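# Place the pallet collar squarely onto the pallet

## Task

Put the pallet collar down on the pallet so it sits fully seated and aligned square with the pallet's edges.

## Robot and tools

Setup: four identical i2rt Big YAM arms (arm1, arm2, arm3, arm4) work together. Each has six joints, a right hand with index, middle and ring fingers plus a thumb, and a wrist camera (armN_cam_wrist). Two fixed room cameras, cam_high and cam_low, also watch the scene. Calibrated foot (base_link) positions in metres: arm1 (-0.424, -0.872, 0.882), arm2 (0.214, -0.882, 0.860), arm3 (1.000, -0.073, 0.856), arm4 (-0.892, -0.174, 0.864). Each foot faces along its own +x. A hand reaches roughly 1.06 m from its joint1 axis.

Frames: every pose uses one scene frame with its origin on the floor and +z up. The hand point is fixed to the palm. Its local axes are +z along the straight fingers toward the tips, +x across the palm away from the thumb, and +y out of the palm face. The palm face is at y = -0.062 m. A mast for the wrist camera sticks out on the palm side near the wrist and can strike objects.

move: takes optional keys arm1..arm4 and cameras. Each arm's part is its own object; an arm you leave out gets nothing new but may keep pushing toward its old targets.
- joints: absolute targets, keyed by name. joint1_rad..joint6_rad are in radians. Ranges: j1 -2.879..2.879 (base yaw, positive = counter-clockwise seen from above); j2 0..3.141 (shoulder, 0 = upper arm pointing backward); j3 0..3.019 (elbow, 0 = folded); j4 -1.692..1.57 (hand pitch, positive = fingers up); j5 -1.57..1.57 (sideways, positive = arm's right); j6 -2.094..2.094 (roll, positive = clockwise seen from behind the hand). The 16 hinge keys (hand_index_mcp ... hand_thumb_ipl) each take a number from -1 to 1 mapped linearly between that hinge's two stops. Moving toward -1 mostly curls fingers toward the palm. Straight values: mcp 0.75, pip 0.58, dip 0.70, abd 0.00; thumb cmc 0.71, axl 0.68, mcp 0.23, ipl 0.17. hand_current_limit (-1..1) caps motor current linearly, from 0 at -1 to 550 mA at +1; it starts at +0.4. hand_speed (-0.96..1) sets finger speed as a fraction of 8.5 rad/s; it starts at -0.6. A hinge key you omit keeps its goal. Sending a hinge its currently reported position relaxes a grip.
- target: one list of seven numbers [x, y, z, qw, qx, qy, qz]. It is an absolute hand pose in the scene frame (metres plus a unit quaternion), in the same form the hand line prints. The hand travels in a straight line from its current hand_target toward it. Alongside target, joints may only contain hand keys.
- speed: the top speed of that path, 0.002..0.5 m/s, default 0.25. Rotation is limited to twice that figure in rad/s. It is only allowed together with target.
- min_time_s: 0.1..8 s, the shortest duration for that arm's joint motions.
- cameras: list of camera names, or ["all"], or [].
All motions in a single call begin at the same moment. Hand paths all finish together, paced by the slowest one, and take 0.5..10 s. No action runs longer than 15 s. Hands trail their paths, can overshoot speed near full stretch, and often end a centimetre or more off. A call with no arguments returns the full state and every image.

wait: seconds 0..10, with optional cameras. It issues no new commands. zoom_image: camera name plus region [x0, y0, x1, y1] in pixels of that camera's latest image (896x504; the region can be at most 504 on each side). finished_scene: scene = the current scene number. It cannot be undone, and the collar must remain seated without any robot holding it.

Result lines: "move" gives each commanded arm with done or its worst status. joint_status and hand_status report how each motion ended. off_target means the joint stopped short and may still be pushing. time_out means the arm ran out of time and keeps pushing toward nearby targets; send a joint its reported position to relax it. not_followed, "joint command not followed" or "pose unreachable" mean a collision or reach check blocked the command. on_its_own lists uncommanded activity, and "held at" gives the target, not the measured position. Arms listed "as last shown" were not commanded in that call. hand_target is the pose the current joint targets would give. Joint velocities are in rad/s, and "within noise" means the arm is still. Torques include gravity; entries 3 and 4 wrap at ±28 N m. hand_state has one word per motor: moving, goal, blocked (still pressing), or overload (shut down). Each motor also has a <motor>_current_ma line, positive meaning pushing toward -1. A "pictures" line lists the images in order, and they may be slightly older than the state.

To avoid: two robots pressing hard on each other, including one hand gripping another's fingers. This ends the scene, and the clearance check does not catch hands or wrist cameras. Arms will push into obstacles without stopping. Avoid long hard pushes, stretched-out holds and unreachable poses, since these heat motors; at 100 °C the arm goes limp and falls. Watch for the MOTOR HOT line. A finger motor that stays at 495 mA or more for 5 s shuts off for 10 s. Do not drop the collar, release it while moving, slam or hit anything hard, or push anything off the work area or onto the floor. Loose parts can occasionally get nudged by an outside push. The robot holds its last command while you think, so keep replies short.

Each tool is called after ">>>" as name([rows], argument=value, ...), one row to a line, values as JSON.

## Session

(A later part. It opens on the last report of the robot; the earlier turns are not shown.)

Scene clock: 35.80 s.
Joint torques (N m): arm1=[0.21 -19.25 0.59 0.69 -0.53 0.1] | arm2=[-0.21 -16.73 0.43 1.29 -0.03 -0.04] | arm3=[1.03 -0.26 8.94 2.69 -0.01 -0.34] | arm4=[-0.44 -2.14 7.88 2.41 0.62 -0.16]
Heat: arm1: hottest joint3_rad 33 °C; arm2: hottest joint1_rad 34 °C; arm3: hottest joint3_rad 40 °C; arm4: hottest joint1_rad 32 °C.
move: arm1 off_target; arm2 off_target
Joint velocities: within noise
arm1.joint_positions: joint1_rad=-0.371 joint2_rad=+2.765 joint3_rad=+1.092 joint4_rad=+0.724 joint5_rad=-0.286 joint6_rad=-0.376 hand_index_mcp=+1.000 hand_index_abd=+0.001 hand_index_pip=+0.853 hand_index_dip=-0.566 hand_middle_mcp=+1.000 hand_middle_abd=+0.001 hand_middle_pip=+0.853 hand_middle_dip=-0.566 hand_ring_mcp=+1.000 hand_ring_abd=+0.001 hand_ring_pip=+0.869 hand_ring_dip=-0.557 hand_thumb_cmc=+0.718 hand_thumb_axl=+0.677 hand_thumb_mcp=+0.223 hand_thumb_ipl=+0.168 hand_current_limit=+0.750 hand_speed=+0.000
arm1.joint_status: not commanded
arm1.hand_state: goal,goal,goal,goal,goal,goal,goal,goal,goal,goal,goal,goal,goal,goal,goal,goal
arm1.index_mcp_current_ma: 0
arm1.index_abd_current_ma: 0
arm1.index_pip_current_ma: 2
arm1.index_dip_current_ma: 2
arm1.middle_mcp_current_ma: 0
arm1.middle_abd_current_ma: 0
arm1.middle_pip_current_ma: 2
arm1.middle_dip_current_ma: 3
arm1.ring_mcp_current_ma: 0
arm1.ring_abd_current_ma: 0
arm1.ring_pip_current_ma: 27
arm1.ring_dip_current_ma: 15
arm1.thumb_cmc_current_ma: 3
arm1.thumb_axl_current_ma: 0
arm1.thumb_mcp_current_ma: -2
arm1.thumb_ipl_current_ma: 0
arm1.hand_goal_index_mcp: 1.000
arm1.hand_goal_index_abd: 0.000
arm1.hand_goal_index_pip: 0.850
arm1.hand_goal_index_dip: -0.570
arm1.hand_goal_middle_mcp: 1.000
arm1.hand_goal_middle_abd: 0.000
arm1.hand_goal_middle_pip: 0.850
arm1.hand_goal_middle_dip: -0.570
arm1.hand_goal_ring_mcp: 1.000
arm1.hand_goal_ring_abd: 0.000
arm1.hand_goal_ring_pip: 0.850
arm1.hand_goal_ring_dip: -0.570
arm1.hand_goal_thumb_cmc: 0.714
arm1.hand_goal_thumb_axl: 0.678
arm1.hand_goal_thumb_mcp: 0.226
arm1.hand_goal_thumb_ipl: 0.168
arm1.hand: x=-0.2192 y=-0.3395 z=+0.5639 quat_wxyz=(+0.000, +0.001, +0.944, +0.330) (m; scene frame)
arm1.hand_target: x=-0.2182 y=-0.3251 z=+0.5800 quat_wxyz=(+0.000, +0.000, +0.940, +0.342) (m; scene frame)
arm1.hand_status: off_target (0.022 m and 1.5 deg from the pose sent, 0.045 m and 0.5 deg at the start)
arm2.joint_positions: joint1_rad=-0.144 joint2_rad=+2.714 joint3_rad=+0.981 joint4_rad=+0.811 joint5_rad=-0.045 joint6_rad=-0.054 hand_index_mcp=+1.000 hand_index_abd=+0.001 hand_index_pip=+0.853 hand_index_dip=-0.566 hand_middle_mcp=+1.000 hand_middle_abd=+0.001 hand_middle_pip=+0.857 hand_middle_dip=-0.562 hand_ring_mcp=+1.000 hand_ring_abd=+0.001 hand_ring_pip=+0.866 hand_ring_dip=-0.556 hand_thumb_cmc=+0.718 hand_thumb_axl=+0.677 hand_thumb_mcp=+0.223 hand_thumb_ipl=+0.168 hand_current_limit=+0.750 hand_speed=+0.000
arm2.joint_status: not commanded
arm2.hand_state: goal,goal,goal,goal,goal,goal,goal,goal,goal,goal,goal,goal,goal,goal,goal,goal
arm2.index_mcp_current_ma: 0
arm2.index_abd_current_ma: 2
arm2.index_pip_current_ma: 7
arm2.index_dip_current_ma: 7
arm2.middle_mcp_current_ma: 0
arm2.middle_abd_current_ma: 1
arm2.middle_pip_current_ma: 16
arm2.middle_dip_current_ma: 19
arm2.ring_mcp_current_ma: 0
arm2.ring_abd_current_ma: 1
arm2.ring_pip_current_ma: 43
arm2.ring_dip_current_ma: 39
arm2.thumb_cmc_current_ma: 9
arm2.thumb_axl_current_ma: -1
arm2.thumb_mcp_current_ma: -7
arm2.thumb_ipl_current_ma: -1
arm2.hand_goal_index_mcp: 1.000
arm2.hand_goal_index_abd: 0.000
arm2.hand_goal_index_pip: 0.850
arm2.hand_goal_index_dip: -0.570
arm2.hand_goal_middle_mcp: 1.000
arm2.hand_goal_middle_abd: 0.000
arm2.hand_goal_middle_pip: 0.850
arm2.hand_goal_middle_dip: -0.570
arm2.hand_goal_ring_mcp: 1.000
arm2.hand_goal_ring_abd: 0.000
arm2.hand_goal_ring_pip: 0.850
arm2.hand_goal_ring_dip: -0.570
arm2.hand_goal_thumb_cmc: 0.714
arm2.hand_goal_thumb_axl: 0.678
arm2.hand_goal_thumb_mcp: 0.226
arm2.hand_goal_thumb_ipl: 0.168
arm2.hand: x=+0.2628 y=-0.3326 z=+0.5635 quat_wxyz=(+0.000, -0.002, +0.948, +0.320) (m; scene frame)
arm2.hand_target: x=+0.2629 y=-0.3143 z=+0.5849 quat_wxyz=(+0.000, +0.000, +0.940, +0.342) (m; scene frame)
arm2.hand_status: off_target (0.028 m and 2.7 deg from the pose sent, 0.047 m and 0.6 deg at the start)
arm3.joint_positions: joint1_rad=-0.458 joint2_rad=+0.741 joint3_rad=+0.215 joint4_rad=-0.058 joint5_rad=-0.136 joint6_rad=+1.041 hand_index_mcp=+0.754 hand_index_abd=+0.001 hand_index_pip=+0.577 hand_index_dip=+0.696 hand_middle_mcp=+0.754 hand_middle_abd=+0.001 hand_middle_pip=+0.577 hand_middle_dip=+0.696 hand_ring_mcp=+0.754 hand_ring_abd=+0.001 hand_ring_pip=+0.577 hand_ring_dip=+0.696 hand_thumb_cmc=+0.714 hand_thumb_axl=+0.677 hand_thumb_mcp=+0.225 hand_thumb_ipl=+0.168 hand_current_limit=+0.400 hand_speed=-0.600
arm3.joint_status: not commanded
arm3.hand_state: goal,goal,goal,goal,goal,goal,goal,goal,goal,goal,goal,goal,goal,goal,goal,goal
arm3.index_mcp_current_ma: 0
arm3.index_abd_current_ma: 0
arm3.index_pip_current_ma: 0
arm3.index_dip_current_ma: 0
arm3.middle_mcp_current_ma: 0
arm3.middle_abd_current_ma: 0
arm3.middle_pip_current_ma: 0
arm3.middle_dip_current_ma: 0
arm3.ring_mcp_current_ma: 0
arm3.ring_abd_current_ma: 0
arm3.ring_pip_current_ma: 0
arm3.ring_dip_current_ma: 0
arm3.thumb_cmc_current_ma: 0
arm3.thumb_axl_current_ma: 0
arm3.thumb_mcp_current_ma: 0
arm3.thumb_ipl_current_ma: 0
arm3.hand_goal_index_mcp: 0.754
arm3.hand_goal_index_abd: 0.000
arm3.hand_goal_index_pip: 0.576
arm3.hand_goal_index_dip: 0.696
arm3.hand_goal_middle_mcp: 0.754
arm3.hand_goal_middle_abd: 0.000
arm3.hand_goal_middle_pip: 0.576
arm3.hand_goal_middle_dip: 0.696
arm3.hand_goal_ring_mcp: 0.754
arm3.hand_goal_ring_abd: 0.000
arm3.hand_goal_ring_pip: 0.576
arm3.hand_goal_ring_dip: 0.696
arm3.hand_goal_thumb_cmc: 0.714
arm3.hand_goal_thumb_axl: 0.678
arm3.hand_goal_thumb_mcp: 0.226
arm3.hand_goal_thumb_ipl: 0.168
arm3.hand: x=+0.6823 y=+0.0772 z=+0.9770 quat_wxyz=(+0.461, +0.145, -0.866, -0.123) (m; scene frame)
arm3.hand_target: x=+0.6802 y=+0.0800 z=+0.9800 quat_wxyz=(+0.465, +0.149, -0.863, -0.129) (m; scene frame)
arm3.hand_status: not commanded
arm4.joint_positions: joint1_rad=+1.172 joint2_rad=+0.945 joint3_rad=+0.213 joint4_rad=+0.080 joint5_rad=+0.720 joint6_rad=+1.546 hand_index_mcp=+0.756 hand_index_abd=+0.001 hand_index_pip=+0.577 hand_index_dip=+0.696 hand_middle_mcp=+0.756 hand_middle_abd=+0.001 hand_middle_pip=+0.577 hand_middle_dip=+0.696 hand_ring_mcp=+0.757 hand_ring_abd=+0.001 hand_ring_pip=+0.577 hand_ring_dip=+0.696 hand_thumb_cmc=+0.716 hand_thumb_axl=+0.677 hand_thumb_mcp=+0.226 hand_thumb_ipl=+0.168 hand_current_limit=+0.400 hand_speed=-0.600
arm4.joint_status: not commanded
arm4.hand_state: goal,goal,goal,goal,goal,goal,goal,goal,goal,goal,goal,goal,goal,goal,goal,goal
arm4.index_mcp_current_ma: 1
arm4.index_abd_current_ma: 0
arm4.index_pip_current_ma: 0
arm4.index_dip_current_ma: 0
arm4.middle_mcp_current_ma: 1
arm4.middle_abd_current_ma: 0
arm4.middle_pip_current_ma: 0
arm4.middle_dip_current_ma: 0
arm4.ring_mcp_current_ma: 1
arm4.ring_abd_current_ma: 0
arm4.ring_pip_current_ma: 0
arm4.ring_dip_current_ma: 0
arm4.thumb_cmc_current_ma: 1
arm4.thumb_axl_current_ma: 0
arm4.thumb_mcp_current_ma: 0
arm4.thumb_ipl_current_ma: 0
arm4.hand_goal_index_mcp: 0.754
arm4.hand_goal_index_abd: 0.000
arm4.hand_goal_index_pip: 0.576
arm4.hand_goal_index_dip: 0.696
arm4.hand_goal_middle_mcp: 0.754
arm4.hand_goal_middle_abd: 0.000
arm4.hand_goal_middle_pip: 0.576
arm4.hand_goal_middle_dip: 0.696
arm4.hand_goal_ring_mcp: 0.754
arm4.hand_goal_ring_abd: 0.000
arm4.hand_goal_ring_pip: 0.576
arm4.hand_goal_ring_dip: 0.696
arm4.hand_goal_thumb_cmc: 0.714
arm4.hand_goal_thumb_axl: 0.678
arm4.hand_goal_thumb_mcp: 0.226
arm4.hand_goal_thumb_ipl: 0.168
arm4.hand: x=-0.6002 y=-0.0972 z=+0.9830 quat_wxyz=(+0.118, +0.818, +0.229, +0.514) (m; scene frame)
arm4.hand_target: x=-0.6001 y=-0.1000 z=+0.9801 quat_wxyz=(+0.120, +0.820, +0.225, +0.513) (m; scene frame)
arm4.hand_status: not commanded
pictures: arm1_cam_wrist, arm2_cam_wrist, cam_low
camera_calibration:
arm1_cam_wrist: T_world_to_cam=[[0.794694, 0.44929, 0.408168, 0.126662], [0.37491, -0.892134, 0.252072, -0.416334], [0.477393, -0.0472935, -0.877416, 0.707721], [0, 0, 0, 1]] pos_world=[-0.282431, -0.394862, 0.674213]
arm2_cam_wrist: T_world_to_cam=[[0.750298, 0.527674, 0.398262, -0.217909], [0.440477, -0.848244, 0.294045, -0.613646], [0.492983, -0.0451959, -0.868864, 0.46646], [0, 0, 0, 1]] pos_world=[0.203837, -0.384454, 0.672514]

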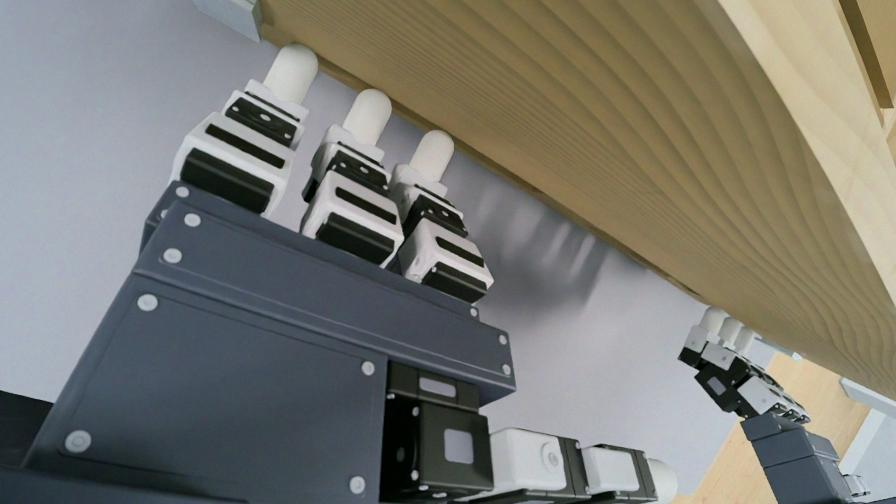

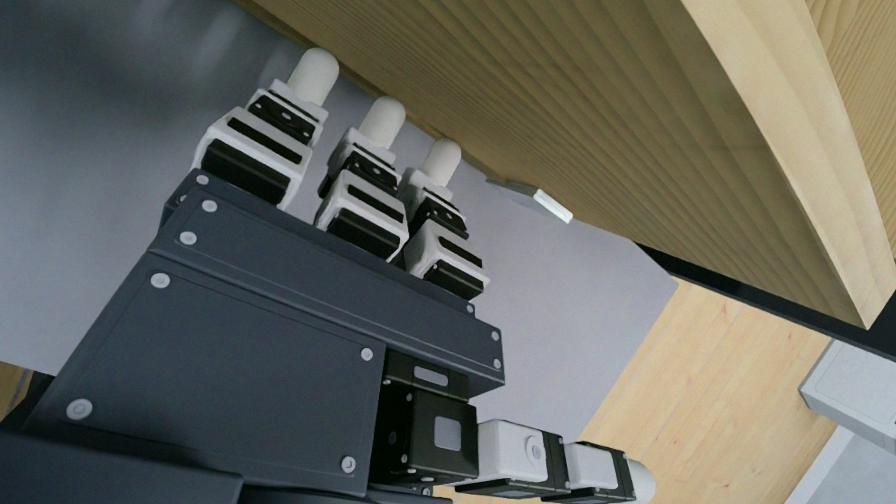

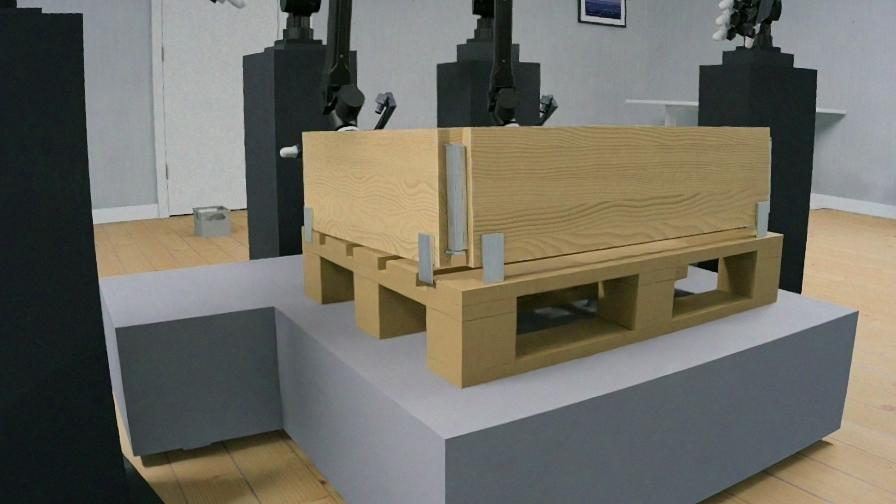

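>>> move(arm1={"target":[-0.218,-0.345,0.532,0,0,0.9397,0.342],"speed":0.15,"joints":{"hand_index_dip":-0.68,"hand_middle_dip":-0.68,"hand_ring_dip":-0.68}}, arm2={"target":[0.263,-0.335,0.532,0,0,0.9397,0.342],"speed":0.15,"joints":{"hand_index_dip":-0.68,"hand_middle_dip":-0.68,"hand_ring_dip":-0.68}})

>>> move(arm1={"target":[-0.218,-0.312,0.532,0,0,0.9397,0.342],"speed":0.08}, arm2={"target":[0.263,-0.302,0.534,0,0,0.9397,0.342],"speed":0.08}, cameras=["arm1_cam_wrist","arm2_cam_wrist"])

Scene clock: 37.50 s.
Joint torques (N m): arm1=[-1.44 -15.09 0.75 1.77 -0.47 -0.07] | arm2=[-0.5 -13.45 0.32 1.74 -0.1 -0.07] | arm3=[0.62 0.15 9.09 2.41 -0.03 -0.33] | arm4=[-0.15 -1.73 7.98 2.28 0.63 -0.14]
Heat: arm1: hottest joint3_rad 33 °C; arm2: hottest joint1_rad 34 °C; arm3: hottest joint3_rad 40 °C; arm4: hottest joint1_rad 32 °C.
move: arm1 off_target; arm2 done
Joint velocities: within noise
arm1.joint_positions: joint1_rad=-0.372 joint2_rad=+2.841 joint3_rad=+1.150 joint4_rad=+0.762 joint5_rad=-0.300 joint6_rad=-0.376 hand_index_mcp=+1.000 hand_index_abd=+0.001 hand_index_pip=+0.853 hand_index_dip=-0.676 hand_middle_mcp=+1.000 hand_middle_abd=+0.001 hand_middle_pip=+0.853 hand_middle_dip=-0.676 hand_ring_mcp=+1.000 hand_ring_abd=+0.003 hand_ring_pip=+0.853 hand_ring_dip=-0.682 hand_thumb_cmc=+0.718 hand_thumb_axl=+0.677 hand_thumb_mcp=+0.223 hand_thumb_ipl=+0.168 hand_current_limit=+0.750 hand_speed=+0.000
arm1.joint_status: all done
arm1.hand_state: goal,goal,goal,goal,goal,goal,goal,goal,goal,goal,goal,goal,goal,goal,goal,goal
arm1.index_mcp_current_ma: 0
arm1.index_abd_current_ma: 0
arm1.index_pip_current_ma: 1
arm1.index_dip_current_ma: 2
arm1.middle_mcp_current_ma: 0
arm1.middle_abd_current_ma: 0
arm1.middle_pip_current_ma: 2
arm1.middle_dip_current_ma: 3
arm1.ring_mcp_current_ma: 0
arm1.ring_abd_current_ma: 2
arm1.ring_pip_current_ma: 2
arm1.ring_dip_current_ma: -1
arm1.thumb_cmc_current_ma: 3
arm1.thumb_axl_current_ma: 0
arm1.thumb_mcp_current_ma: -2
arm1.thumb_ipl_current_ma: 0
arm1.hand_goal_index_mcp: 1.000
arm1.hand_goal_index_abd: 0.000
arm1.hand_goal_index_pip: 0.850
arm1.hand_goal_index_dip: -0.680
arm1.hand_goal_middle_mcp: 1.000
arm1.hand_goal_middle_abd: 0.000
arm1.hand_goal_middle_pip: 0.850
arm1.hand_goal_middle_dip: -0.680
arm1.hand_goal_ring_mcp: 1.000
arm1.hand_goal_ring_abd: 0.000
arm1.hand_goal_ring_pip: 0.850
arm1.hand_goal_ring_dip: -0.680
arm1.hand_goal_thumb_cmc: 0.714
arm1.hand_goal_thumb_axl: 0.678
arm1.hand_goal_thumb_mcp: 0.226
arm1.hand_goal_thumb_ipl: 0.168
arm1.hand: x=-0.2206 y=-0.3382 z=+0.5408 quat_wxyz=(-0.001, -0.003, +0.940, +0.341) (m; scene frame)
arm1.hand_target: x=-0.2183 y=-0.3452 z=+0.5322 quat_wxyz=(+0.000, +0.000, +0.940, +0.342) (m; scene frame)
arm1.hand_status: off_target (0.011 m and 0.4 deg from the pose sent, 0.032 m and 1.5 deg at the start)
arm2.joint_positions: joint1_rad=-0.144 joint2_rad=+2.823 joint3_rad=+1.047 joint4_rad=+0.886 joint5_rad=-0.045 joint6_rad=-0.054 hand_index_mcp=+1.000 hand_index_abd=+0.001 hand_index_pip=+0.853 hand_index_dip=-0.676 hand_middle_mcp=+1.000 hand_middle_abd=+0.001 hand_middle_pip=+0.853 hand_middle_dip=-0.678 hand_ring_mcp=+1.000 hand_ring_abd=+0.001 hand_ring_pip=+0.853 hand_ring_dip=-0.683 hand_thumb_cmc=+0.718 hand_thumb_axl=+0.677 hand_thumb_mcp=+0.223 hand_thumb_ipl=+0.168 hand_current_limit=+0.750 hand_speed=+0.000
arm2.joint_status: all done
arm2.hand_state: goal,goal,goal,goal,goal,goal,goal,goal,goal,goal,goal,goal,goal,goal,goal,goal
arm2.index_mcp_current_ma: 0
arm2.index_abd_current_ma: 2
arm2.index_pip_current_ma: 7
arm2.index_dip_current_ma: 7
arm2.middle_mcp_current_ma: 0
arm2.middle_abd_current_ma: 1
arm2.middle_pip_current_ma: 5
arm2.middle_dip_current_ma: 3
arm2.ring_mcp_current_ma: 0
arm2.ring_abd_current_ma: 1
arm2.ring_pip_current_ma: 6
arm2.ring_dip_current_ma: -5
arm2.thumb_cmc_current_ma: 9
arm2.thumb_axl_current_ma: -1
arm2.thumb_mcp_current_ma: -7
arm2.thumb_ipl_current_ma: -1
arm2.hand_goal_index_mcp: 1.000
arm2.hand_goal_index_abd: 0.000
arm2.hand_goal_index_pip: 0.850
arm2.hand_goal_index_dip: -0.680
arm2.hand_goal_middle_mcp: 1.000
arm2.hand_goal_middle_abd: 0.000
arm2.hand_goal_middle_pip: 0.850
arm2.hand_goal_middle_dip: -0.680
arm2.hand_goal_ring_mcp: 1.000
arm2.hand_goal_ring_abd: 0.000
arm2.hand_goal_ring_pip: 0.850
arm2.hand_goal_ring_dip: -0.680
arm2.hand_goal_thumb_cmc: 0.714
arm2.hand_goal_thumb_axl: 0.678
arm2.hand_goal_thumb_mcp: 0.226
arm2.hand_goal_thumb_ipl: 0.168
arm2.hand: x=+0.2627 y=-0.3364 z=+0.5322 quat_wxyz=(+0.001, -0.002, +0.942, +0.334) (m; scene frame)
arm2.hand_target: x=+0.2630 y=-0.3349 z=+0.5321 quat_wxyz=(+0.000, +0.000, +0.940, +0.342) (m; scene frame)
arm2.hand_status: done (0.001 m and 1.0 deg from the pose sent, 0.032 m and 2.7 deg at the start)
arm3, arm4: as last shown
pictures: none

Scene clock: 38.80 s.
Joint torques (N m): arm1=[1.26 -15.56 3.22 0.47 -0.17 0.13] | arm2=[0.03 -15.44 1.57 0.79 0.03 -0.03] | arm3=[1.03 0.62 8.96 2.61 -0.08 -0.33] | arm4=[-0.62 -1.85 7.97 2.43 0.63 -0.15]
Heat: arm1: hottest joint3_rad 33 °C; arm2: hottest joint1_rad 34 °C; arm3: hottest joint3_rad 40 °C; arm4: hottest joint1_rad 32 °C.
move: arm1 off_target; arm2 off_target
Joint velocities: within noise
arm1.joint_positions: joint1_rad=-0.367 joint2_rad=+2.842 joint3_rad=+1.194 joint4_rad=+0.725 joint5_rad=-0.286 joint6_rad=-0.369 hand_index_mcp=+1.000 hand_index_abd=+0.001 hand_index_pip=+0.852 hand_index_dip=-0.676 hand_middle_mcp=+1.000 hand_middle_abd=+0.001 hand_middle_pip=+0.853 hand_middle_dip=-0.677 hand_ring_mcp=+1.000 hand_ring_abd=+0.000 hand_ring_pip=+0.843 hand_ring_dip=-0.708 hand_thumb_cmc=+0.718 hand_thumb_axl=+0.677 hand_thumb_mcp=+0.223 hand_thumb_ipl=+0.168 hand_current_limit=+0.750 hand_speed=+0.000
arm1.joint_status: not commanded
arm1.hand_state: goal,goal,goal,goal,goal,goal,goal,goal,goal,goal,goal,blocked,goal,goal,goal,goal
arm1.index_mcp_current_ma: 0
arm1.index_abd_current_ma: 0
arm1.index_pip_current_ma: 1
arm1.index_dip_current_ma: 2
arm1.middle_mcp_current_ma: 0
arm1.middle_abd_current_ma: 0
arm1.middle_pip_current_ma: 2
arm1.middle_dip_current_ma: 2
arm1.ring_mcp_current_ma: 0
arm1.ring_abd_current_ma: 0
arm1.ring_pip_current_ma: -7
arm1.ring_dip_current_ma: -47
arm1.thumb_cmc_current_ma: 3
arm1.thumb_axl_current_ma: 0
arm1.thumb_mcp_current_ma: -2
arm1.thumb_ipl_current_ma: 0
arm1.hand_goal_index_mcp: 1.000
arm1.hand_goal_index_abd: 0.000
arm1.hand_goal_index_pip: 0.850
arm1.hand_goal_index_dip: -0.680
arm1.hand_goal_middle_mcp: 1.000
arm1.hand_goal_middle_abd: 0.000
arm1.hand_goal_middle_pip: 0.850
arm1.hand_goal_middle_dip: -0.680
arm1.hand_goal_ring_mcp: 1.000
arm1.hand_goal_ring_abd: 0.000
arm1.hand_goal_ring_pip: 0.850
arm1.hand_goal_ring_dip: -0.680
arm1.hand_goal_thumb_cmc: 0.714
arm1.hand_goal_thumb_axl: 0.678
arm1.hand_goal_thumb_mcp: 0.226
arm1.hand_goal_thumb_ipl: 0.168
arm1.hand: x=-0.2126 y=-0.3227 z=+0.5394 quat_wxyz=(+0.004, +0.000, +0.940, +0.341) (m; scene frame)
arm1.hand_target: x=-0.2183 y=-0.3126 z=+0.5325 quat_wxyz=(+0.000, +0.000, +0.940, +0.342) (m; scene frame)
arm1.hand_status: off_target (0.014 m and 0.4 deg from the pose sent, 0.028 m and 0.4 deg at the start)
arm2.joint_positions: joint1_rad=-0.144 joint2_rad=+2.823 joint3_rad=+1.108 joint4_rad=+0.825 joint5_rad=-0.045 joint6_rad=-0.053 hand_index_mcp=+1.000 hand_index_abd=+0.001 hand_index_pip=+0.853 hand_index_dip=-0.676 hand_middle_mcp=+1.000 hand_middle_abd=+0.001 hand_middle_pip=+0.852 hand_middle_dip=-0.679 hand_ring_mcp=+1.000 hand_ring_abd=+0.001 hand_ring_pip=+0.854 hand_ring_dip=-0.682 hand_thumb_cmc=+0.718 hand_thumb_axl=+0.677 hand_thumb_mcp=+0.223 hand_thumb_ipl=+0.168 hand_current_limit=+0.750 hand_speed=+0.000
arm2.joint_status: not commanded
arm2.hand_state: goal,goal,goal,goal,goal,goal,goal,goal,goal,goal,goal,goal,goal,goal,goal,goal
arm2.index_mcp_current_ma: 0
arm2.index_abd_current_ma: 2
arm2.index_pip_current_ma: 6
arm2.index_dip_current_ma: 7
arm2.middle_mcp_current_ma: 0
arm2.middle_abd_current_ma: 1
arm2.middle_pip_current_ma: 5
arm2.middle_dip_current_ma: 3
arm2.ring_mcp_current_ma: 0
arm2.ring_abd_current_ma: 1
arm2.ring_pip_current_ma: 7
arm2.ring_dip_current_ma: -4
arm2.thumb_cmc_current_ma: 10
arm2.thumb_axl_current_ma: -1
arm2.thumb_mcp_current_ma: -7
arm2.thumb_ipl_current_ma: -1
arm2.hand_goal_index_mcp: 1.000
arm2.hand_goal_index_abd: 0.000
arm2.hand_goal_index_pip: 0.850
arm2.hand_goal_index_dip: -0.680
arm2.hand_goal_middle_mcp: 1.000
arm2.hand_goal_middle_abd: 0.000
arm2.hand_goal_middle_pip: 0.850
arm2.hand_goal_middle_dip: -0.680
arm2.hand_goal_ring_mcp: 1.000
arm2.hand_goal_ring_abd: 0.000
arm2.hand_goal_ring_pip: 0.850
arm2.hand_goal_ring_dip: -0.680
arm2.hand_goal_thumb_cmc: 0.714
arm2.hand_goal_thumb_axl: 0.678
arm2.hand_goal_thumb_mcp: 0.226
arm2.hand_goal_thumb_ipl: 0.168
arm2.hand: x=+0.2643 y=-0.3136 z=+0.5280 quat_wxyz=(+0.001, -0.002, +0.943, +0.334) (m; scene frame)
arm2.hand_target: x=+0.2629 y=-0.3022 z=+0.5342 quat_wxyz=(+0.000, +0.000, +0.940, +0.342) (m; scene frame)
arm2.hand_status: off_target (0.013 m and 1.0 deg from the pose sent, 0.035 m and 1.0 deg at the start)
arm3, arm4: as last shown
pictures: arm1_cam_wrist, arm2_cam_wrist
camera_calibration:
arm1_cam_wrist: T_world_to_cam=[[0.792387, 0.43824, 0.424345, 0.111031], [0.372089, -0.898459, 0.233071, -0.38993], [0.483397, -0.0267883, -0.874991, 0.69043], [0, 0, 0, 1]] pos_world=[-0.276643, -0.380499, 0.647886]
arm2_cam_wrist: T_world_to_cam=[[0.7499, 0.51491, 0.415353, -0.227821], [0.439599, -0.857034, 0.268785, -0.576941], [0.494372, -0.0189728, -0.869043, 0.443647], [0, 0, 0, 1]] pos_world=[0.205139, -0.368734, 0.635248]

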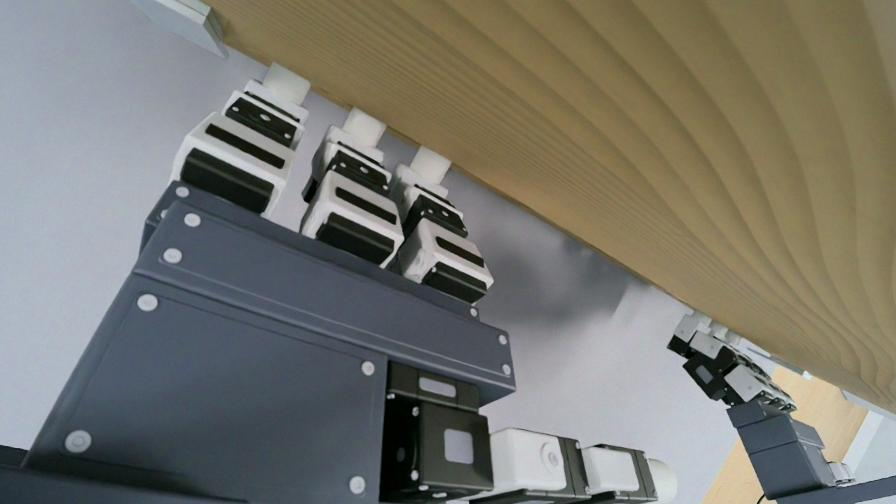

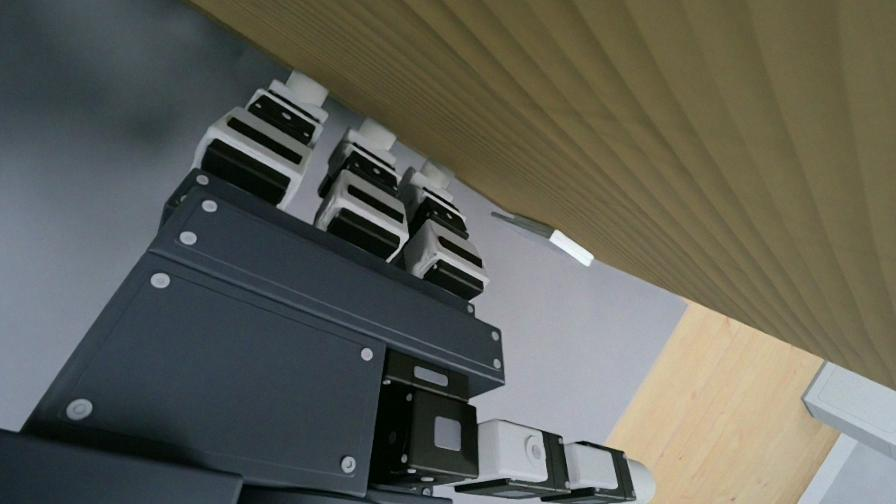

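>>> move(arm1={"target":[-0.218,-0.307,0.58,0,0,0.9397,0.342],"speed":0.06}, arm2={"target":[0.263,-0.296,0.585,0,0,0.9397,0.342],"speed":0.06}, cameras=["arm1_cam_wrist","arm2_cam_wrist","cam_low"])

Scene clock: 40.30 s.
Joint torques (N m): arm1=[0.56 -21.48 -1.1 0.95 -0.87 0.13] | arm2=[0.09 -19.55 -1.29 1.5 -0.01 -0.02] | arm3=[0.79 1.14 9.1 2.47 -0.06 -0.32] | arm4=[-0.15 -1.73 7.95 2.24 0.63 -0.14]
Heat: arm1: hottest joint3_rad 33 °C; arm2: hottest joint1_rad 34 °C; arm3: hottest joint3_rad 40 °C; arm4: hottest joint1_rad 32 °C.
move: arm1 off_target; arm2 off_target
Joint velocities: within noise
arm1.joint_positions: joint1_rad=-0.355 joint2_rad=+2.794 joint3_rad=+1.159 joint4_rad=+0.680 joint5_rad=-0.266 joint6_rad=-0.363 hand_index_mcp=+1.000 hand_index_abd=+0.001 hand_index_pip=+0.863 hand_index_dip=-0.654 hand_middle_mcp=+1.000 hand_middle_abd=+0.001 hand_middle_pip=+0.865 hand_middle_dip=-0.655 hand_ring_mcp=+1.000 hand_ring_abd=+0.005 hand_ring_pip=+0.866 hand_ring_dip=-0.656 hand_thumb_cmc=+0.718 hand_thumb_axl=+0.677 hand_thumb_mcp=+0.223 hand_thumb_ipl=+0.168 hand_current_limit=+0.750 hand_speed=+0.000
arm1.joint_status: not commanded
arm1.hand_state: goal,goal,goal,blocked,goal,goal,goal,blocked,goal,goal,goal,blocked,goal,goal,goal,goal
arm1.index_mcp_current_ma: 0
arm1.index_abd_current_ma: 0
arm1.index_pip_current_ma: 15
arm1.index_dip_current_ma: 42
arm1.middle_mcp_current_ma: 0
arm1.middle_abd_current_ma: 1
arm1.middle_pip_current_ma: 19
arm1.middle_dip_current_ma: 41
arm1.ring_mcp_current_ma: 0
arm1.ring_abd_current_ma: 3
arm1.ring_pip_current_ma: 22
arm1.ring_dip_current_ma: 39
arm1.thumb_cmc_current_ma: 3
arm1.thumb_axl_current_ma: 0
arm1.thumb_mcp_current_ma: -2
arm1.thumb_ipl_current_ma: 0
arm1.hand_goal_index_mcp: 1.000
arm1.hand_goal_index_abd: 0.000
arm1.hand_goal_index_pip: 0.850
arm1.hand_goal_index_dip: -0.680
arm1.hand_goal_middle_mcp: 1.000
arm1.hand_goal_middle_abd: 0.000
arm1.hand_goal_middle_pip: 0.850
arm1.hand_goal_middle_dip: -0.680
arm1.hand_goal_ring_mcp: 1.000
arm1.hand_goal_ring_abd: 0.000
arm1.hand_goal_ring_pip: 0.850
arm1.hand_goal_ring_dip: -0.680
arm1.hand_goal_thumb_cmc: 0.714
arm1.hand_goal_thumb_axl: 0.678
arm1.hand_goal_thumb_mcp: 0.226
arm1.hand_goal_thumb_ipl: 0.168
arm1.hand: x=-0.2165 y=-0.3231 z=+0.5495 quat_wxyz=(+0.003, +0.002, +0.946, +0.324) (m; scene frame)
arm1.hand_target: x=-0.2182 y=-0.3069 z=+0.5787 quat_wxyz=(+0.000, +0.000, +0.940, +0.342) (m; scene frame)
arm1.hand_status: off_target (0.034 m and 2.2 deg from the pose sent, 0.044 m and 0.4 deg at the start)
arm2.joint_positions: joint1_rad=-0.144 joint2_rad=+2.744 joint3_rad=+1.053 joint4_rad=+0.757 joint5_rad=-0.044 joint6_rad=-0.053 hand_index_mcp=+1.000 hand_index_abd=+0.001 hand_index_pip=+0.864 hand_index_dip=-0.658 hand_middle_mcp=+1.000 hand_middle_abd=+0.001 hand_middle_pip=+0.865 hand_middle_dip=-0.653 hand_ring_mcp=+1.000 hand_ring_abd=+0.001 hand_ring_pip=+0.870 hand_ring_dip=-0.650 hand_thumb_cmc=+0.718 hand_thumb_axl=+0.677 hand_thumb_mcp=+0.223 hand_thumb_ipl=+0.168 hand_current_limit=+0.750 hand_speed=+0.000
arm2.joint_status: not commanded
arm2.hand_state: goal,goal,goal,blocked,goal,goal,goal,blocked,goal,goal,blocked,blocked,goal,goal,goal,goal
arm2.index_mcp_current_ma: 0
arm2.index_abd_current_ma: 2
arm2.index_pip_current_ma: 37
arm2.index_dip_current_ma: 64
arm2.middle_mcp_current_ma: 0
arm2.middle_abd_current_ma: 1
arm2.middle_pip_current_ma: 41
arm2.middle_dip_current_ma: 82
arm2.ring_mcp_current_ma: 0
arm2.ring_abd_current_ma: 1
arm2.ring_pip_current_ma: 58
arm2.ring_dip_current_ma: 94
arm2.thumb_cmc_current_ma: 10
arm2.thumb_axl_current_ma: -1
arm2.thumb_mcp_current_ma: -7
arm2.thumb_ipl_current_ma: -1
arm2.hand_goal_index_mcp: 1.000
arm2.hand_goal_index_abd: 0.000
arm2.hand_goal_index_pip: 0.850
arm2.hand_goal_index_dip: -0.680
arm2.hand_goal_middle_mcp: 1.000
arm2.hand_goal_middle_abd: 0.000
arm2.hand_goal_middle_pip: 0.850
arm2.hand_goal_middle_dip: -0.680
arm2.hand_goal_ring_mcp: 1.000
arm2.hand_goal_ring_abd: 0.000
arm2.hand_goal_ring_pip: 0.850
arm2.hand_goal_ring_dip: -0.680
arm2.hand_goal_thumb_cmc: 0.714
arm2.hand_goal_thumb_axl: 0.678
arm2.hand_goal_thumb_mcp: 0.226
arm2.hand_goal_thumb_ipl: 0.168
arm2.hand: x=+0.2642 y=-0.3161 z=+0.5472 quat_wxyz=(+0.000, -0.001, +0.950, +0.313) (m; scene frame)
arm2.hand_target: x=+0.2630 y=-0.2960 z=+0.5833 quat_wxyz=(+0.000, +0.000, +0.940, +0.342) (m; scene frame)
arm2.hand_status: off_target (0.043 m and 3.5 deg from the pose sent, 0.060 m and 1.0 deg at the start)
arm3, arm4: as last shown
pictures: arm1_cam_wrist, arm2_cam_wrist, cam_low
camera_calibration:
arm1_cam_wrist: T_world_to_cam=[[0.795587, 0.4497, 0.40597, 0.124506], [0.368859, -0.891129, 0.264259, -0.406741], [0.480609, -0.0604955, -0.874846, 0.689575], [0, 0, 0, 1]] pos_world=[-0.280441, -0.376733, 0.660212]
arm2_cam_wrist: T_world_to_cam=[[0.751158, 0.53196, 0.390871, -0.215986], [0.439768, -0.844851, 0.304682, -0.60001], [0.492307, -0.0569718, -0.868555, 0.448636], [0, 0, 0, 1]] pos_world=[0.205238, -0.366464, 0.656901]

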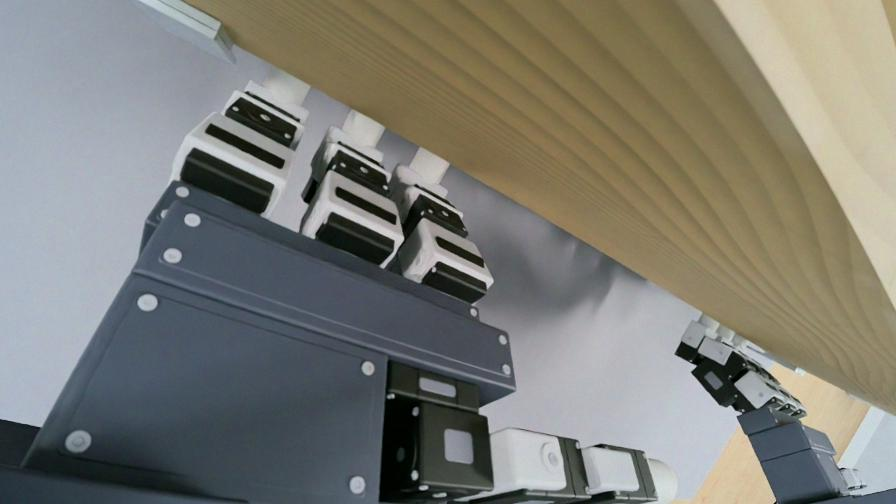

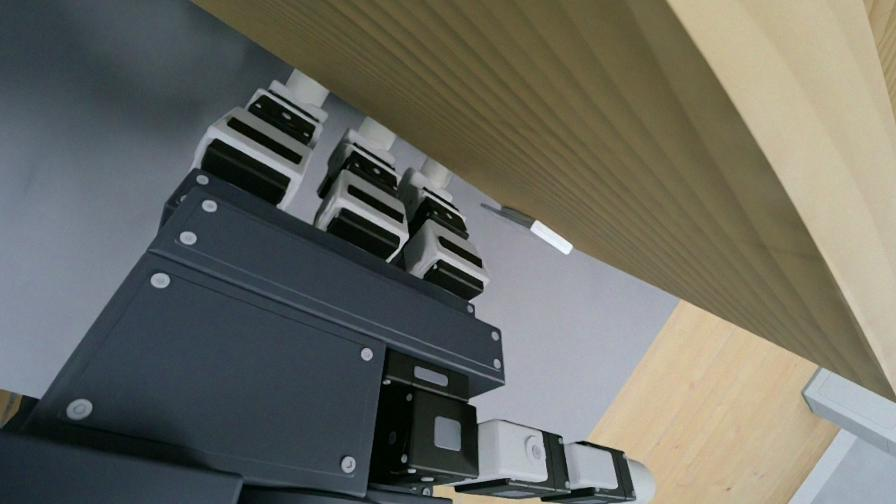

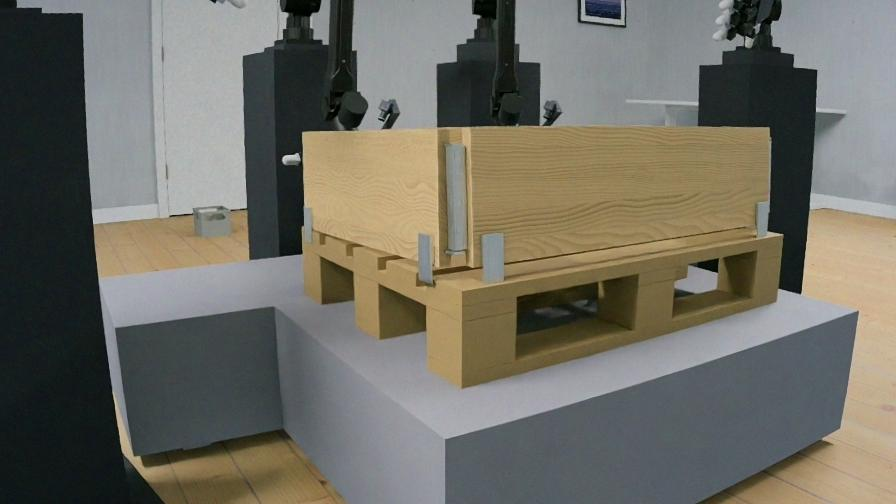

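>>> move(arm1={"target":[-0.218,-0.300,0.605,0,0,0.9397,0.342],"speed":0.06}, arm2={"target":[0.263,-0.288,0.605,0,0,0.9397,0.342],"speed":0.06}, cameras=["cam_low"])

>>> zoom_image(camera="cam_low", region=[280, 120, 560, 340])

Scene clock: 41.47 s.
Joint torques (N m): arm1=[1.08 -23.06 -1.52 1.2 -1.33 0.16] | arm2=[0.15 -20.95 -1.22 1.77 -0.04 -0.01] | arm3=[1.08 0.79 9.02 2.55 -0.11 -0.32] | arm4=[0.09 -2.14 8.09 2.47 0.63 -0.18]
Heat: arm1: hottest joint3_rad 33 °C; arm2: hottest joint2_rad 35 °C; arm3: hottest joint3_rad 40 °C; arm4: hottest joint1_rad 32 °C.
move: arm1 off_target; arm2 off_target
Joint velocities: within noise
arm1.joint_positions: joint1_rad=-0.350 joint2_rad=+2.758 joint3_rad=+1.135 joint4_rad=+0.640 joint5_rad=-0.247 joint6_rad=-0.359 hand_index_mcp=+1.000 hand_index_abd=+0.004 hand_index_pip=+0.869 hand_index_dip=-0.640 hand_middle_mcp=+1.000 hand_middle_abd=+0.007 hand_middle_pip=+0.873 hand_middle_dip=-0.641 hand_ring_mcp=+1.000 hand_ring_abd=+0.013 hand_ring_pip=+0.876 hand_ring_dip=-0.643 hand_thumb_cmc=+0.718 hand_thumb_axl=+0.677 hand_thumb_mcp=+0.223 hand_thumb_ipl=+0.168 hand_current_limit=+0.750 hand_speed=+0.000
arm1.joint_status: not commanded
arm1.hand_state: goal,goal,goal,blocked,goal,goal,blocked,blocked,goal,goal,blocked,blocked,goal,goal,goal,goal
arm1.index_mcp_current_ma: 0
arm1.index_abd_current_ma: 3
arm1.index_pip_current_ma: 27
arm1.index_dip_current_ma: 79
arm1.middle_mcp_current_ma: 0
arm1.middle_abd_current_ma: 5
arm1.middle_pip_current_ma: 34
arm1.middle_dip_current_ma: 77
arm1.ring_mcp_current_ma: 0
arm1.ring_abd_current_ma: 13
arm1.ring_pip_current_ma: 41
arm1.ring_dip_current_ma: 71
arm1.thumb_cmc_current_ma: 3
arm1.thumb_axl_current_ma: 0
arm1.thumb_mcp_current_ma: -2
arm1.thumb_ipl_current_ma: 0
arm1.hand_goal_index_mcp: 1.000
arm1.hand_goal_index_abd: 0.000
arm1.hand_goal_index_pip: 0.850
arm1.hand_goal_index_dip: -0.680
arm1.hand_goal_middle_mcp: 1.000
arm1.hand_goal_middle_abd: 0.000
arm1.hand_goal_middle_pip: 0.850
arm1.hand_goal_middle_dip: -0.680
arm1.hand_goal_ring_mcp: 1.000
arm1.hand_goal_ring_abd: 0.000
arm1.hand_goal_ring_pip: 0.850
arm1.hand_goal_ring_dip: -0.680
arm1.hand_goal_thumb_cmc: 0.714
arm1.hand_goal_thumb_axl: 0.678
arm1.hand_goal_thumb_mcp: 0.226
arm1.hand_goal_thumb_ipl: 0.168
arm1.hand: x=-0.2170 y=-0.3251 z=+0.5559 quat_wxyz=(+0.004, +0.006, +0.951, +0.308) (m; scene frame)
arm1.hand_target: x=-0.2181 y=-0.3000 z=+0.6017 quat_wxyz=(+0.000, -0.001, +0.940, +0.342) (m; scene frame)
arm1.hand_status: off_target (0.055 m and 4.2 deg from the pose sent, 0.060 m and 2.2 deg at the start)
arm2.joint_positions: joint1_rad=-0.144 joint2_rad=+2.710 joint3_rad=+1.036 joint4_rad=+0.711 joint5_rad=-0.042 joint6_rad=-0.053 hand_index_mcp=+1.000 hand_index_abd=+0.001 hand_index_pip=+0.868 hand_index_dip=-0.650 hand_middle_mcp=+1.000 hand_middle_abd=+0.001 hand_middle_pip=+0.870 hand_middle_dip=-0.645 hand_ring_mcp=+1.000 hand_ring_abd=+0.001 hand_ring_pip=+0.876 hand_ring_dip=-0.642 hand_thumb_cmc=+0.718 hand_thumb_axl=+0.677 hand_thumb_mcp=+0.223 hand_thumb_ipl=+0.168 hand_current_limit=+0.750 hand_speed=+0.000
arm2.joint_status: not commanded
arm2.hand_state: goal,goal,goal,blocked,goal,goal,goal,blocked,goal,goal,blocked,blocked,goal,goal,goal,goal
arm2.index_mcp_current_ma: 0
arm2.index_abd_current_ma: 2
arm2.index_pip_current_ma: 51
arm2.index_dip_current_ma: 93
arm2.middle_mcp_current_ma: 0
arm2.middle_abd_current_ma: 1
arm2.middle_pip_current_ma: 55
arm2.middle_dip_current_ma: 112
arm2.ring_mcp_current_ma: 0
arm2.ring_abd_current_ma: 1
arm2.ring_pip_current_ma: 78
arm2.ring_dip_current_ma: 124
arm2.thumb_cmc_current_ma: 10
arm2.thumb_axl_current_ma: -1
arm2.thumb_mcp_current_ma: -7
arm2.thumb_ipl_current_ma: -1
arm2.hand_goal_index_mcp: 1.000
arm2.hand_goal_index_abd: 0.000
arm2.hand_goal_index_pip: 0.850
arm2.hand_goal_index_dip: -0.680
arm2.hand_goal_middle_mcp: 1.000
arm2.hand_goal_middle_abd: 0.000
arm2.hand_goal_middle_pip: 0.850
arm2.hand_goal_middle_dip: -0.680
arm2.hand_goal_ring_mcp: 1.000
arm2.hand_goal_ring_abd: 0.000
arm2.hand_goal_ring_pip: 0.850
arm2.hand_goal_ring_dip: -0.680
arm2.hand_goal_thumb_cmc: 0.714
arm2.hand_goal_thumb_axl: 0.678
arm2.hand_goal_thumb_mcp: 0.226
arm2.hand_goal_thumb_ipl: 0.168
arm2.hand: x=+0.2644 y=-0.3171 z=+0.5529 quat_wxyz=(+0.000, -0.001, +0.954, +0.300) (m; scene frame)
arm2.hand_target: x=+0.2630 y=-0.2883 z=+0.6022 quat_wxyz=(+0.000, +0.000, +0.940, +0.342) (m; scene frame)
arm2.hand_status: off_target (0.060 m and 5.1 deg from the pose sent, 0.064 m and 3.5 deg at the start)
arm3, arm4: as last shown
pictures: cam_low

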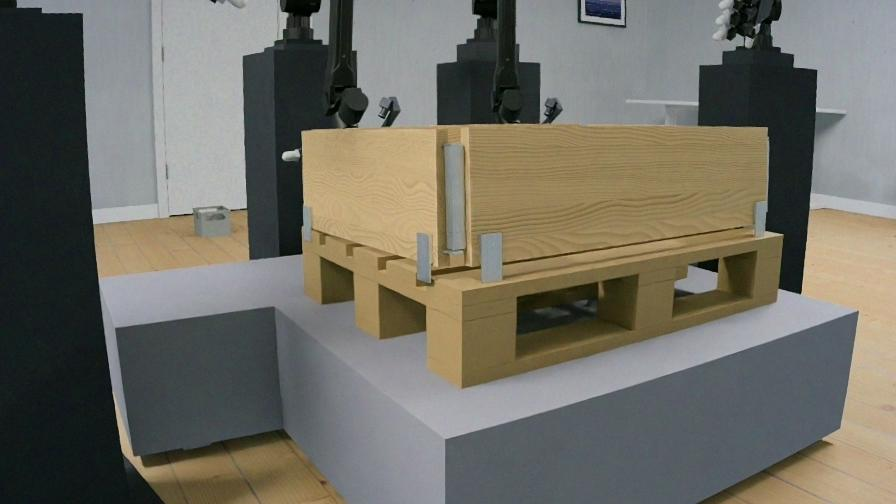

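Scaled by 1.800 from the camera's 896x504 image, which has a finer 1280x720 frame.

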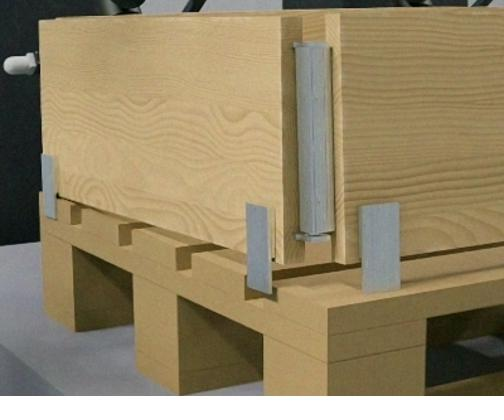

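>>> move(arm3={"target":[0.32,0.20,0.86,0,0,1,0],"speed":0.35,"joints":{"hand_current_limit":0.75,"hand_thumb_mcp":0.9}}, arm4={"target":[-0.24,0.19,0.86,0,0,1,0],"speed":0.35,"joints":{"hand_current_limit":0.75}}, cameras=["cam_low","cam_high"])

Scene clock: 47.43 s.
Joint torques (N m): arm1=[1.08 -23.41 -1.4 1.32 -1.38 0.14] | arm2=[0.15 -20.95 -1.22 1.77 -0.04 -0.01] | arm3=[1.08 -20.07 11.88 -0.47 0.32 0.12] | arm4=[0.67 -24.12 12.77 -0.12 0.14 -0.25]
Heat: arm1: hottest joint3_rad 33 °C; arm2: hottest joint2_rad 36 °C; arm3: hottest joint3_rad 41 °C; arm4: hottest joint3_rad 33 °C.
move: arm3 done; arm4 off_target
Joint velocities: within noise
arm1, arm2: as last shown
arm3.joint_positions: joint1_rad=-0.446 joint2_rad=+2.402 joint3_rad=+2.180 joint4_rad=-1.362 joint5_rad=+0.010 joint6_rad=+1.297 hand_index_mcp=+0.754 hand_index_abd=+0.001 hand_index_pip=+0.577 hand_index_dip=+0.696 hand_middle_mcp=+0.754 hand_middle_abd=+0.001 hand_middle_pip=+0.577 hand_middle_dip=+0.696 hand_ring_mcp=+0.754 hand_ring_abd=+0.001 hand_ring_pip=+0.577 hand_ring_dip=+0.696 hand_thumb_cmc=+0.714 hand_thumb_axl=+0.677 hand_thumb_mcp=+0.894 hand_thumb_ipl=+0.168 hand_current_limit=+0.750 hand_speed=-0.600
arm3.joint_status: all done
arm3.hand_state: goal,goal,goal,goal,goal,goal,goal,goal,goal,goal,goal,goal,goal,goal,goal,goal
arm3.index_mcp_current_ma: 0
arm3.index_abd_current_ma: 0
arm3.index_pip_current_ma: 0
arm3.index_dip_current_ma: 0
arm3.middle_mcp_current_ma: 0
arm3.middle_abd_current_ma: 0
arm3.middle_pip_current_ma: 0
arm3.middle_dip_current_ma: 0
arm3.ring_mcp_current_ma: 0
arm3.ring_abd_current_ma: 0
arm3.ring_pip_current_ma: 0
arm3.ring_dip_current_ma: 0
arm3.thumb_cmc_current_ma: 0
arm3.thumb_axl_current_ma: 0
arm3.thumb_mcp_current_ma: -3
arm3.thumb_ipl_current_ma: 0
arm3.hand_goal_index_mcp: 0.754
arm3.hand_goal_index_abd: 0.000
arm3.hand_goal_index_pip: 0.576
arm3.hand_goal_index_dip: 0.696
arm3.hand_goal_middle_mcp: 0.754
arm3.hand_goal_middle_abd: 0.000
arm3.hand_goal_middle_pip: 0.576
arm3.hand_goal_middle_dip: 0.696
arm3.hand_goal_ring_mcp: 0.754
arm3.hand_goal_ring_abd: 0.000
arm3.hand_goal_ring_pip: 0.576
arm3.hand_goal_ring_dip: 0.696
arm3.hand_goal_thumb_cmc: 0.714
arm3.hand_goal_thumb_axl: 0.678
arm3.hand_goal_thumb_mcp: 0.900
arm3.hand_goal_thumb_ipl: 0.168
arm3.hand: x=+0.3275 y=+0.1929 z=+0.8599 quat_wxyz=(-0.006, +0.011, -1.000, +0.002) (m; scene frame)
arm3.hand_target: x=+0.3204 y=+0.1998 z=+0.8601 quat_wxyz=(+0.001, +0.000, -1.000, +0.000) (m; scene frame)
arm3.hand_status: done (0.010 m and 1.5 deg from the pose sent, 0.400 m and 59.9 deg at the start)
arm4.joint_positions: joint1_rad=+0.695 joint2_rad=+2.279 joint3_rad=+1.941 joint4_rad=-1.237 joint5_rad=-0.013 joint6_rad=-1.140 hand_index_mcp=+0.755 hand_index_abd=+0.001 hand_index_pip=+0.577 hand_index_dip=+0.696 hand_middle_mcp=+0.755 hand_middle_abd=+0.001 hand_middle_pip=+0.577 hand_middle_dip=+0.696 hand_ring_mcp=+0.755 hand_ring_abd=+0.001 hand_ring_pip=+0.577 hand_ring_dip=+0.696 hand_thumb_cmc=+0.716 hand_thumb_axl=+0.677 hand_thumb_mcp=+0.224 hand_thumb_ipl=+0.168 hand_current_limit=+0.750 hand_speed=-0.600
arm4.joint_status: all done
arm4.hand_state: goal,goal,goal,goal,goal,goal,goal,goal,goal,goal,goal,goal,goal,goal,goal,goal
arm4.index_mcp_current_ma: 0
arm4.index_abd_current_ma: 0
arm4.index_pip_current_ma: 0
arm4.index_dip_current_ma: 0
arm4.middle_mcp_current_ma: 0
arm4.middle_abd_current_ma: 0
arm4.middle_pip_current_ma: 0
arm4.middle_dip_current_ma: 0
arm4.ring_mcp_current_ma: 0
arm4.ring_abd_current_ma: 0
arm4.ring_pip_current_ma: 0
arm4.ring_dip_current_ma: 0
arm4.thumb_cmc_current_ma: 1
arm4.thumb_axl_current_ma: 0
arm4.thumb_mcp_current_ma: -1
arm4.thumb_ipl_current_ma: 0
arm4.hand_goal_index_mcp: 0.754
arm4.hand_goal_index_abd: 0.000
arm4.hand_goal_index_pip: 0.576
arm4.hand_goal_index_dip: 0.696
arm4.hand_goal_middle_mcp: 0.754
arm4.hand_goal_middle_abd: 0.000
arm4.hand_goal_middle_pip: 0.576
arm4.hand_goal_middle_dip: 0.696
arm4.hand_goal_ring_mcp: 0.754
arm4.hand_goal_ring_abd: 0.000
arm4.hand_goal_ring_pip: 0.576
arm4.hand_goal_ring_dip: 0.696
arm4.hand_goal_thumb_cmc: 0.714
arm4.hand_goal_thumb_axl: 0.678
arm4.hand_goal_thumb_mcp: 0.226
arm4.hand_goal_thumb_ipl: 0.168
arm4.hand: x=-0.2451 y=+0.1815 z=+0.8707 quat_wxyz=(+0.002, +0.011, +1.000, +0.002) (m; scene frame)
arm4.hand_target: x=-0.2407 y=+0.1896 z=+0.8601 quat_wxyz=(+0.001, +0.000, +1.000, +0.000) (m; scene frame)
arm4.hand_status: off_target (0.015 m and 1.4 deg from the pose sent, 0.477 m and 153.5 deg at the start)
pictures: cam_high, cam_low

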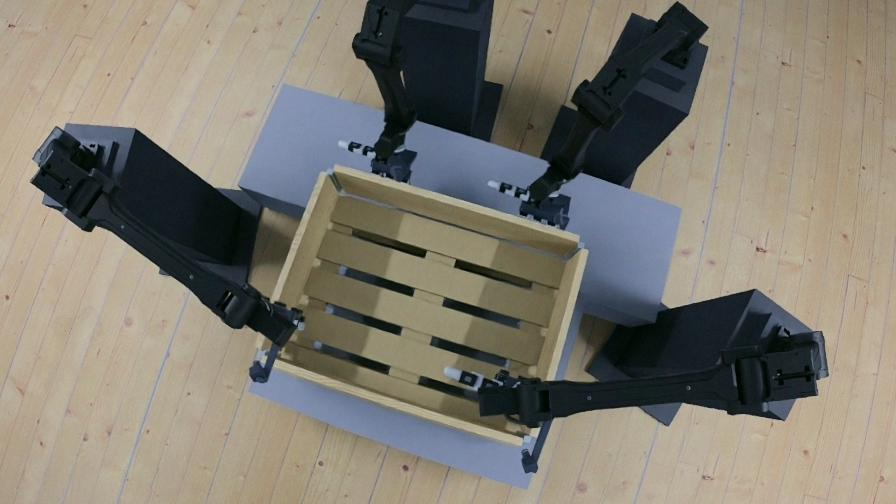

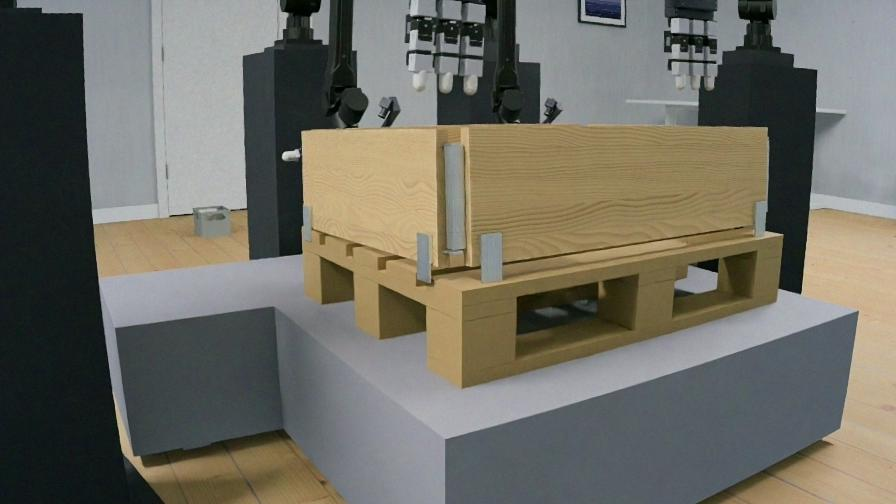

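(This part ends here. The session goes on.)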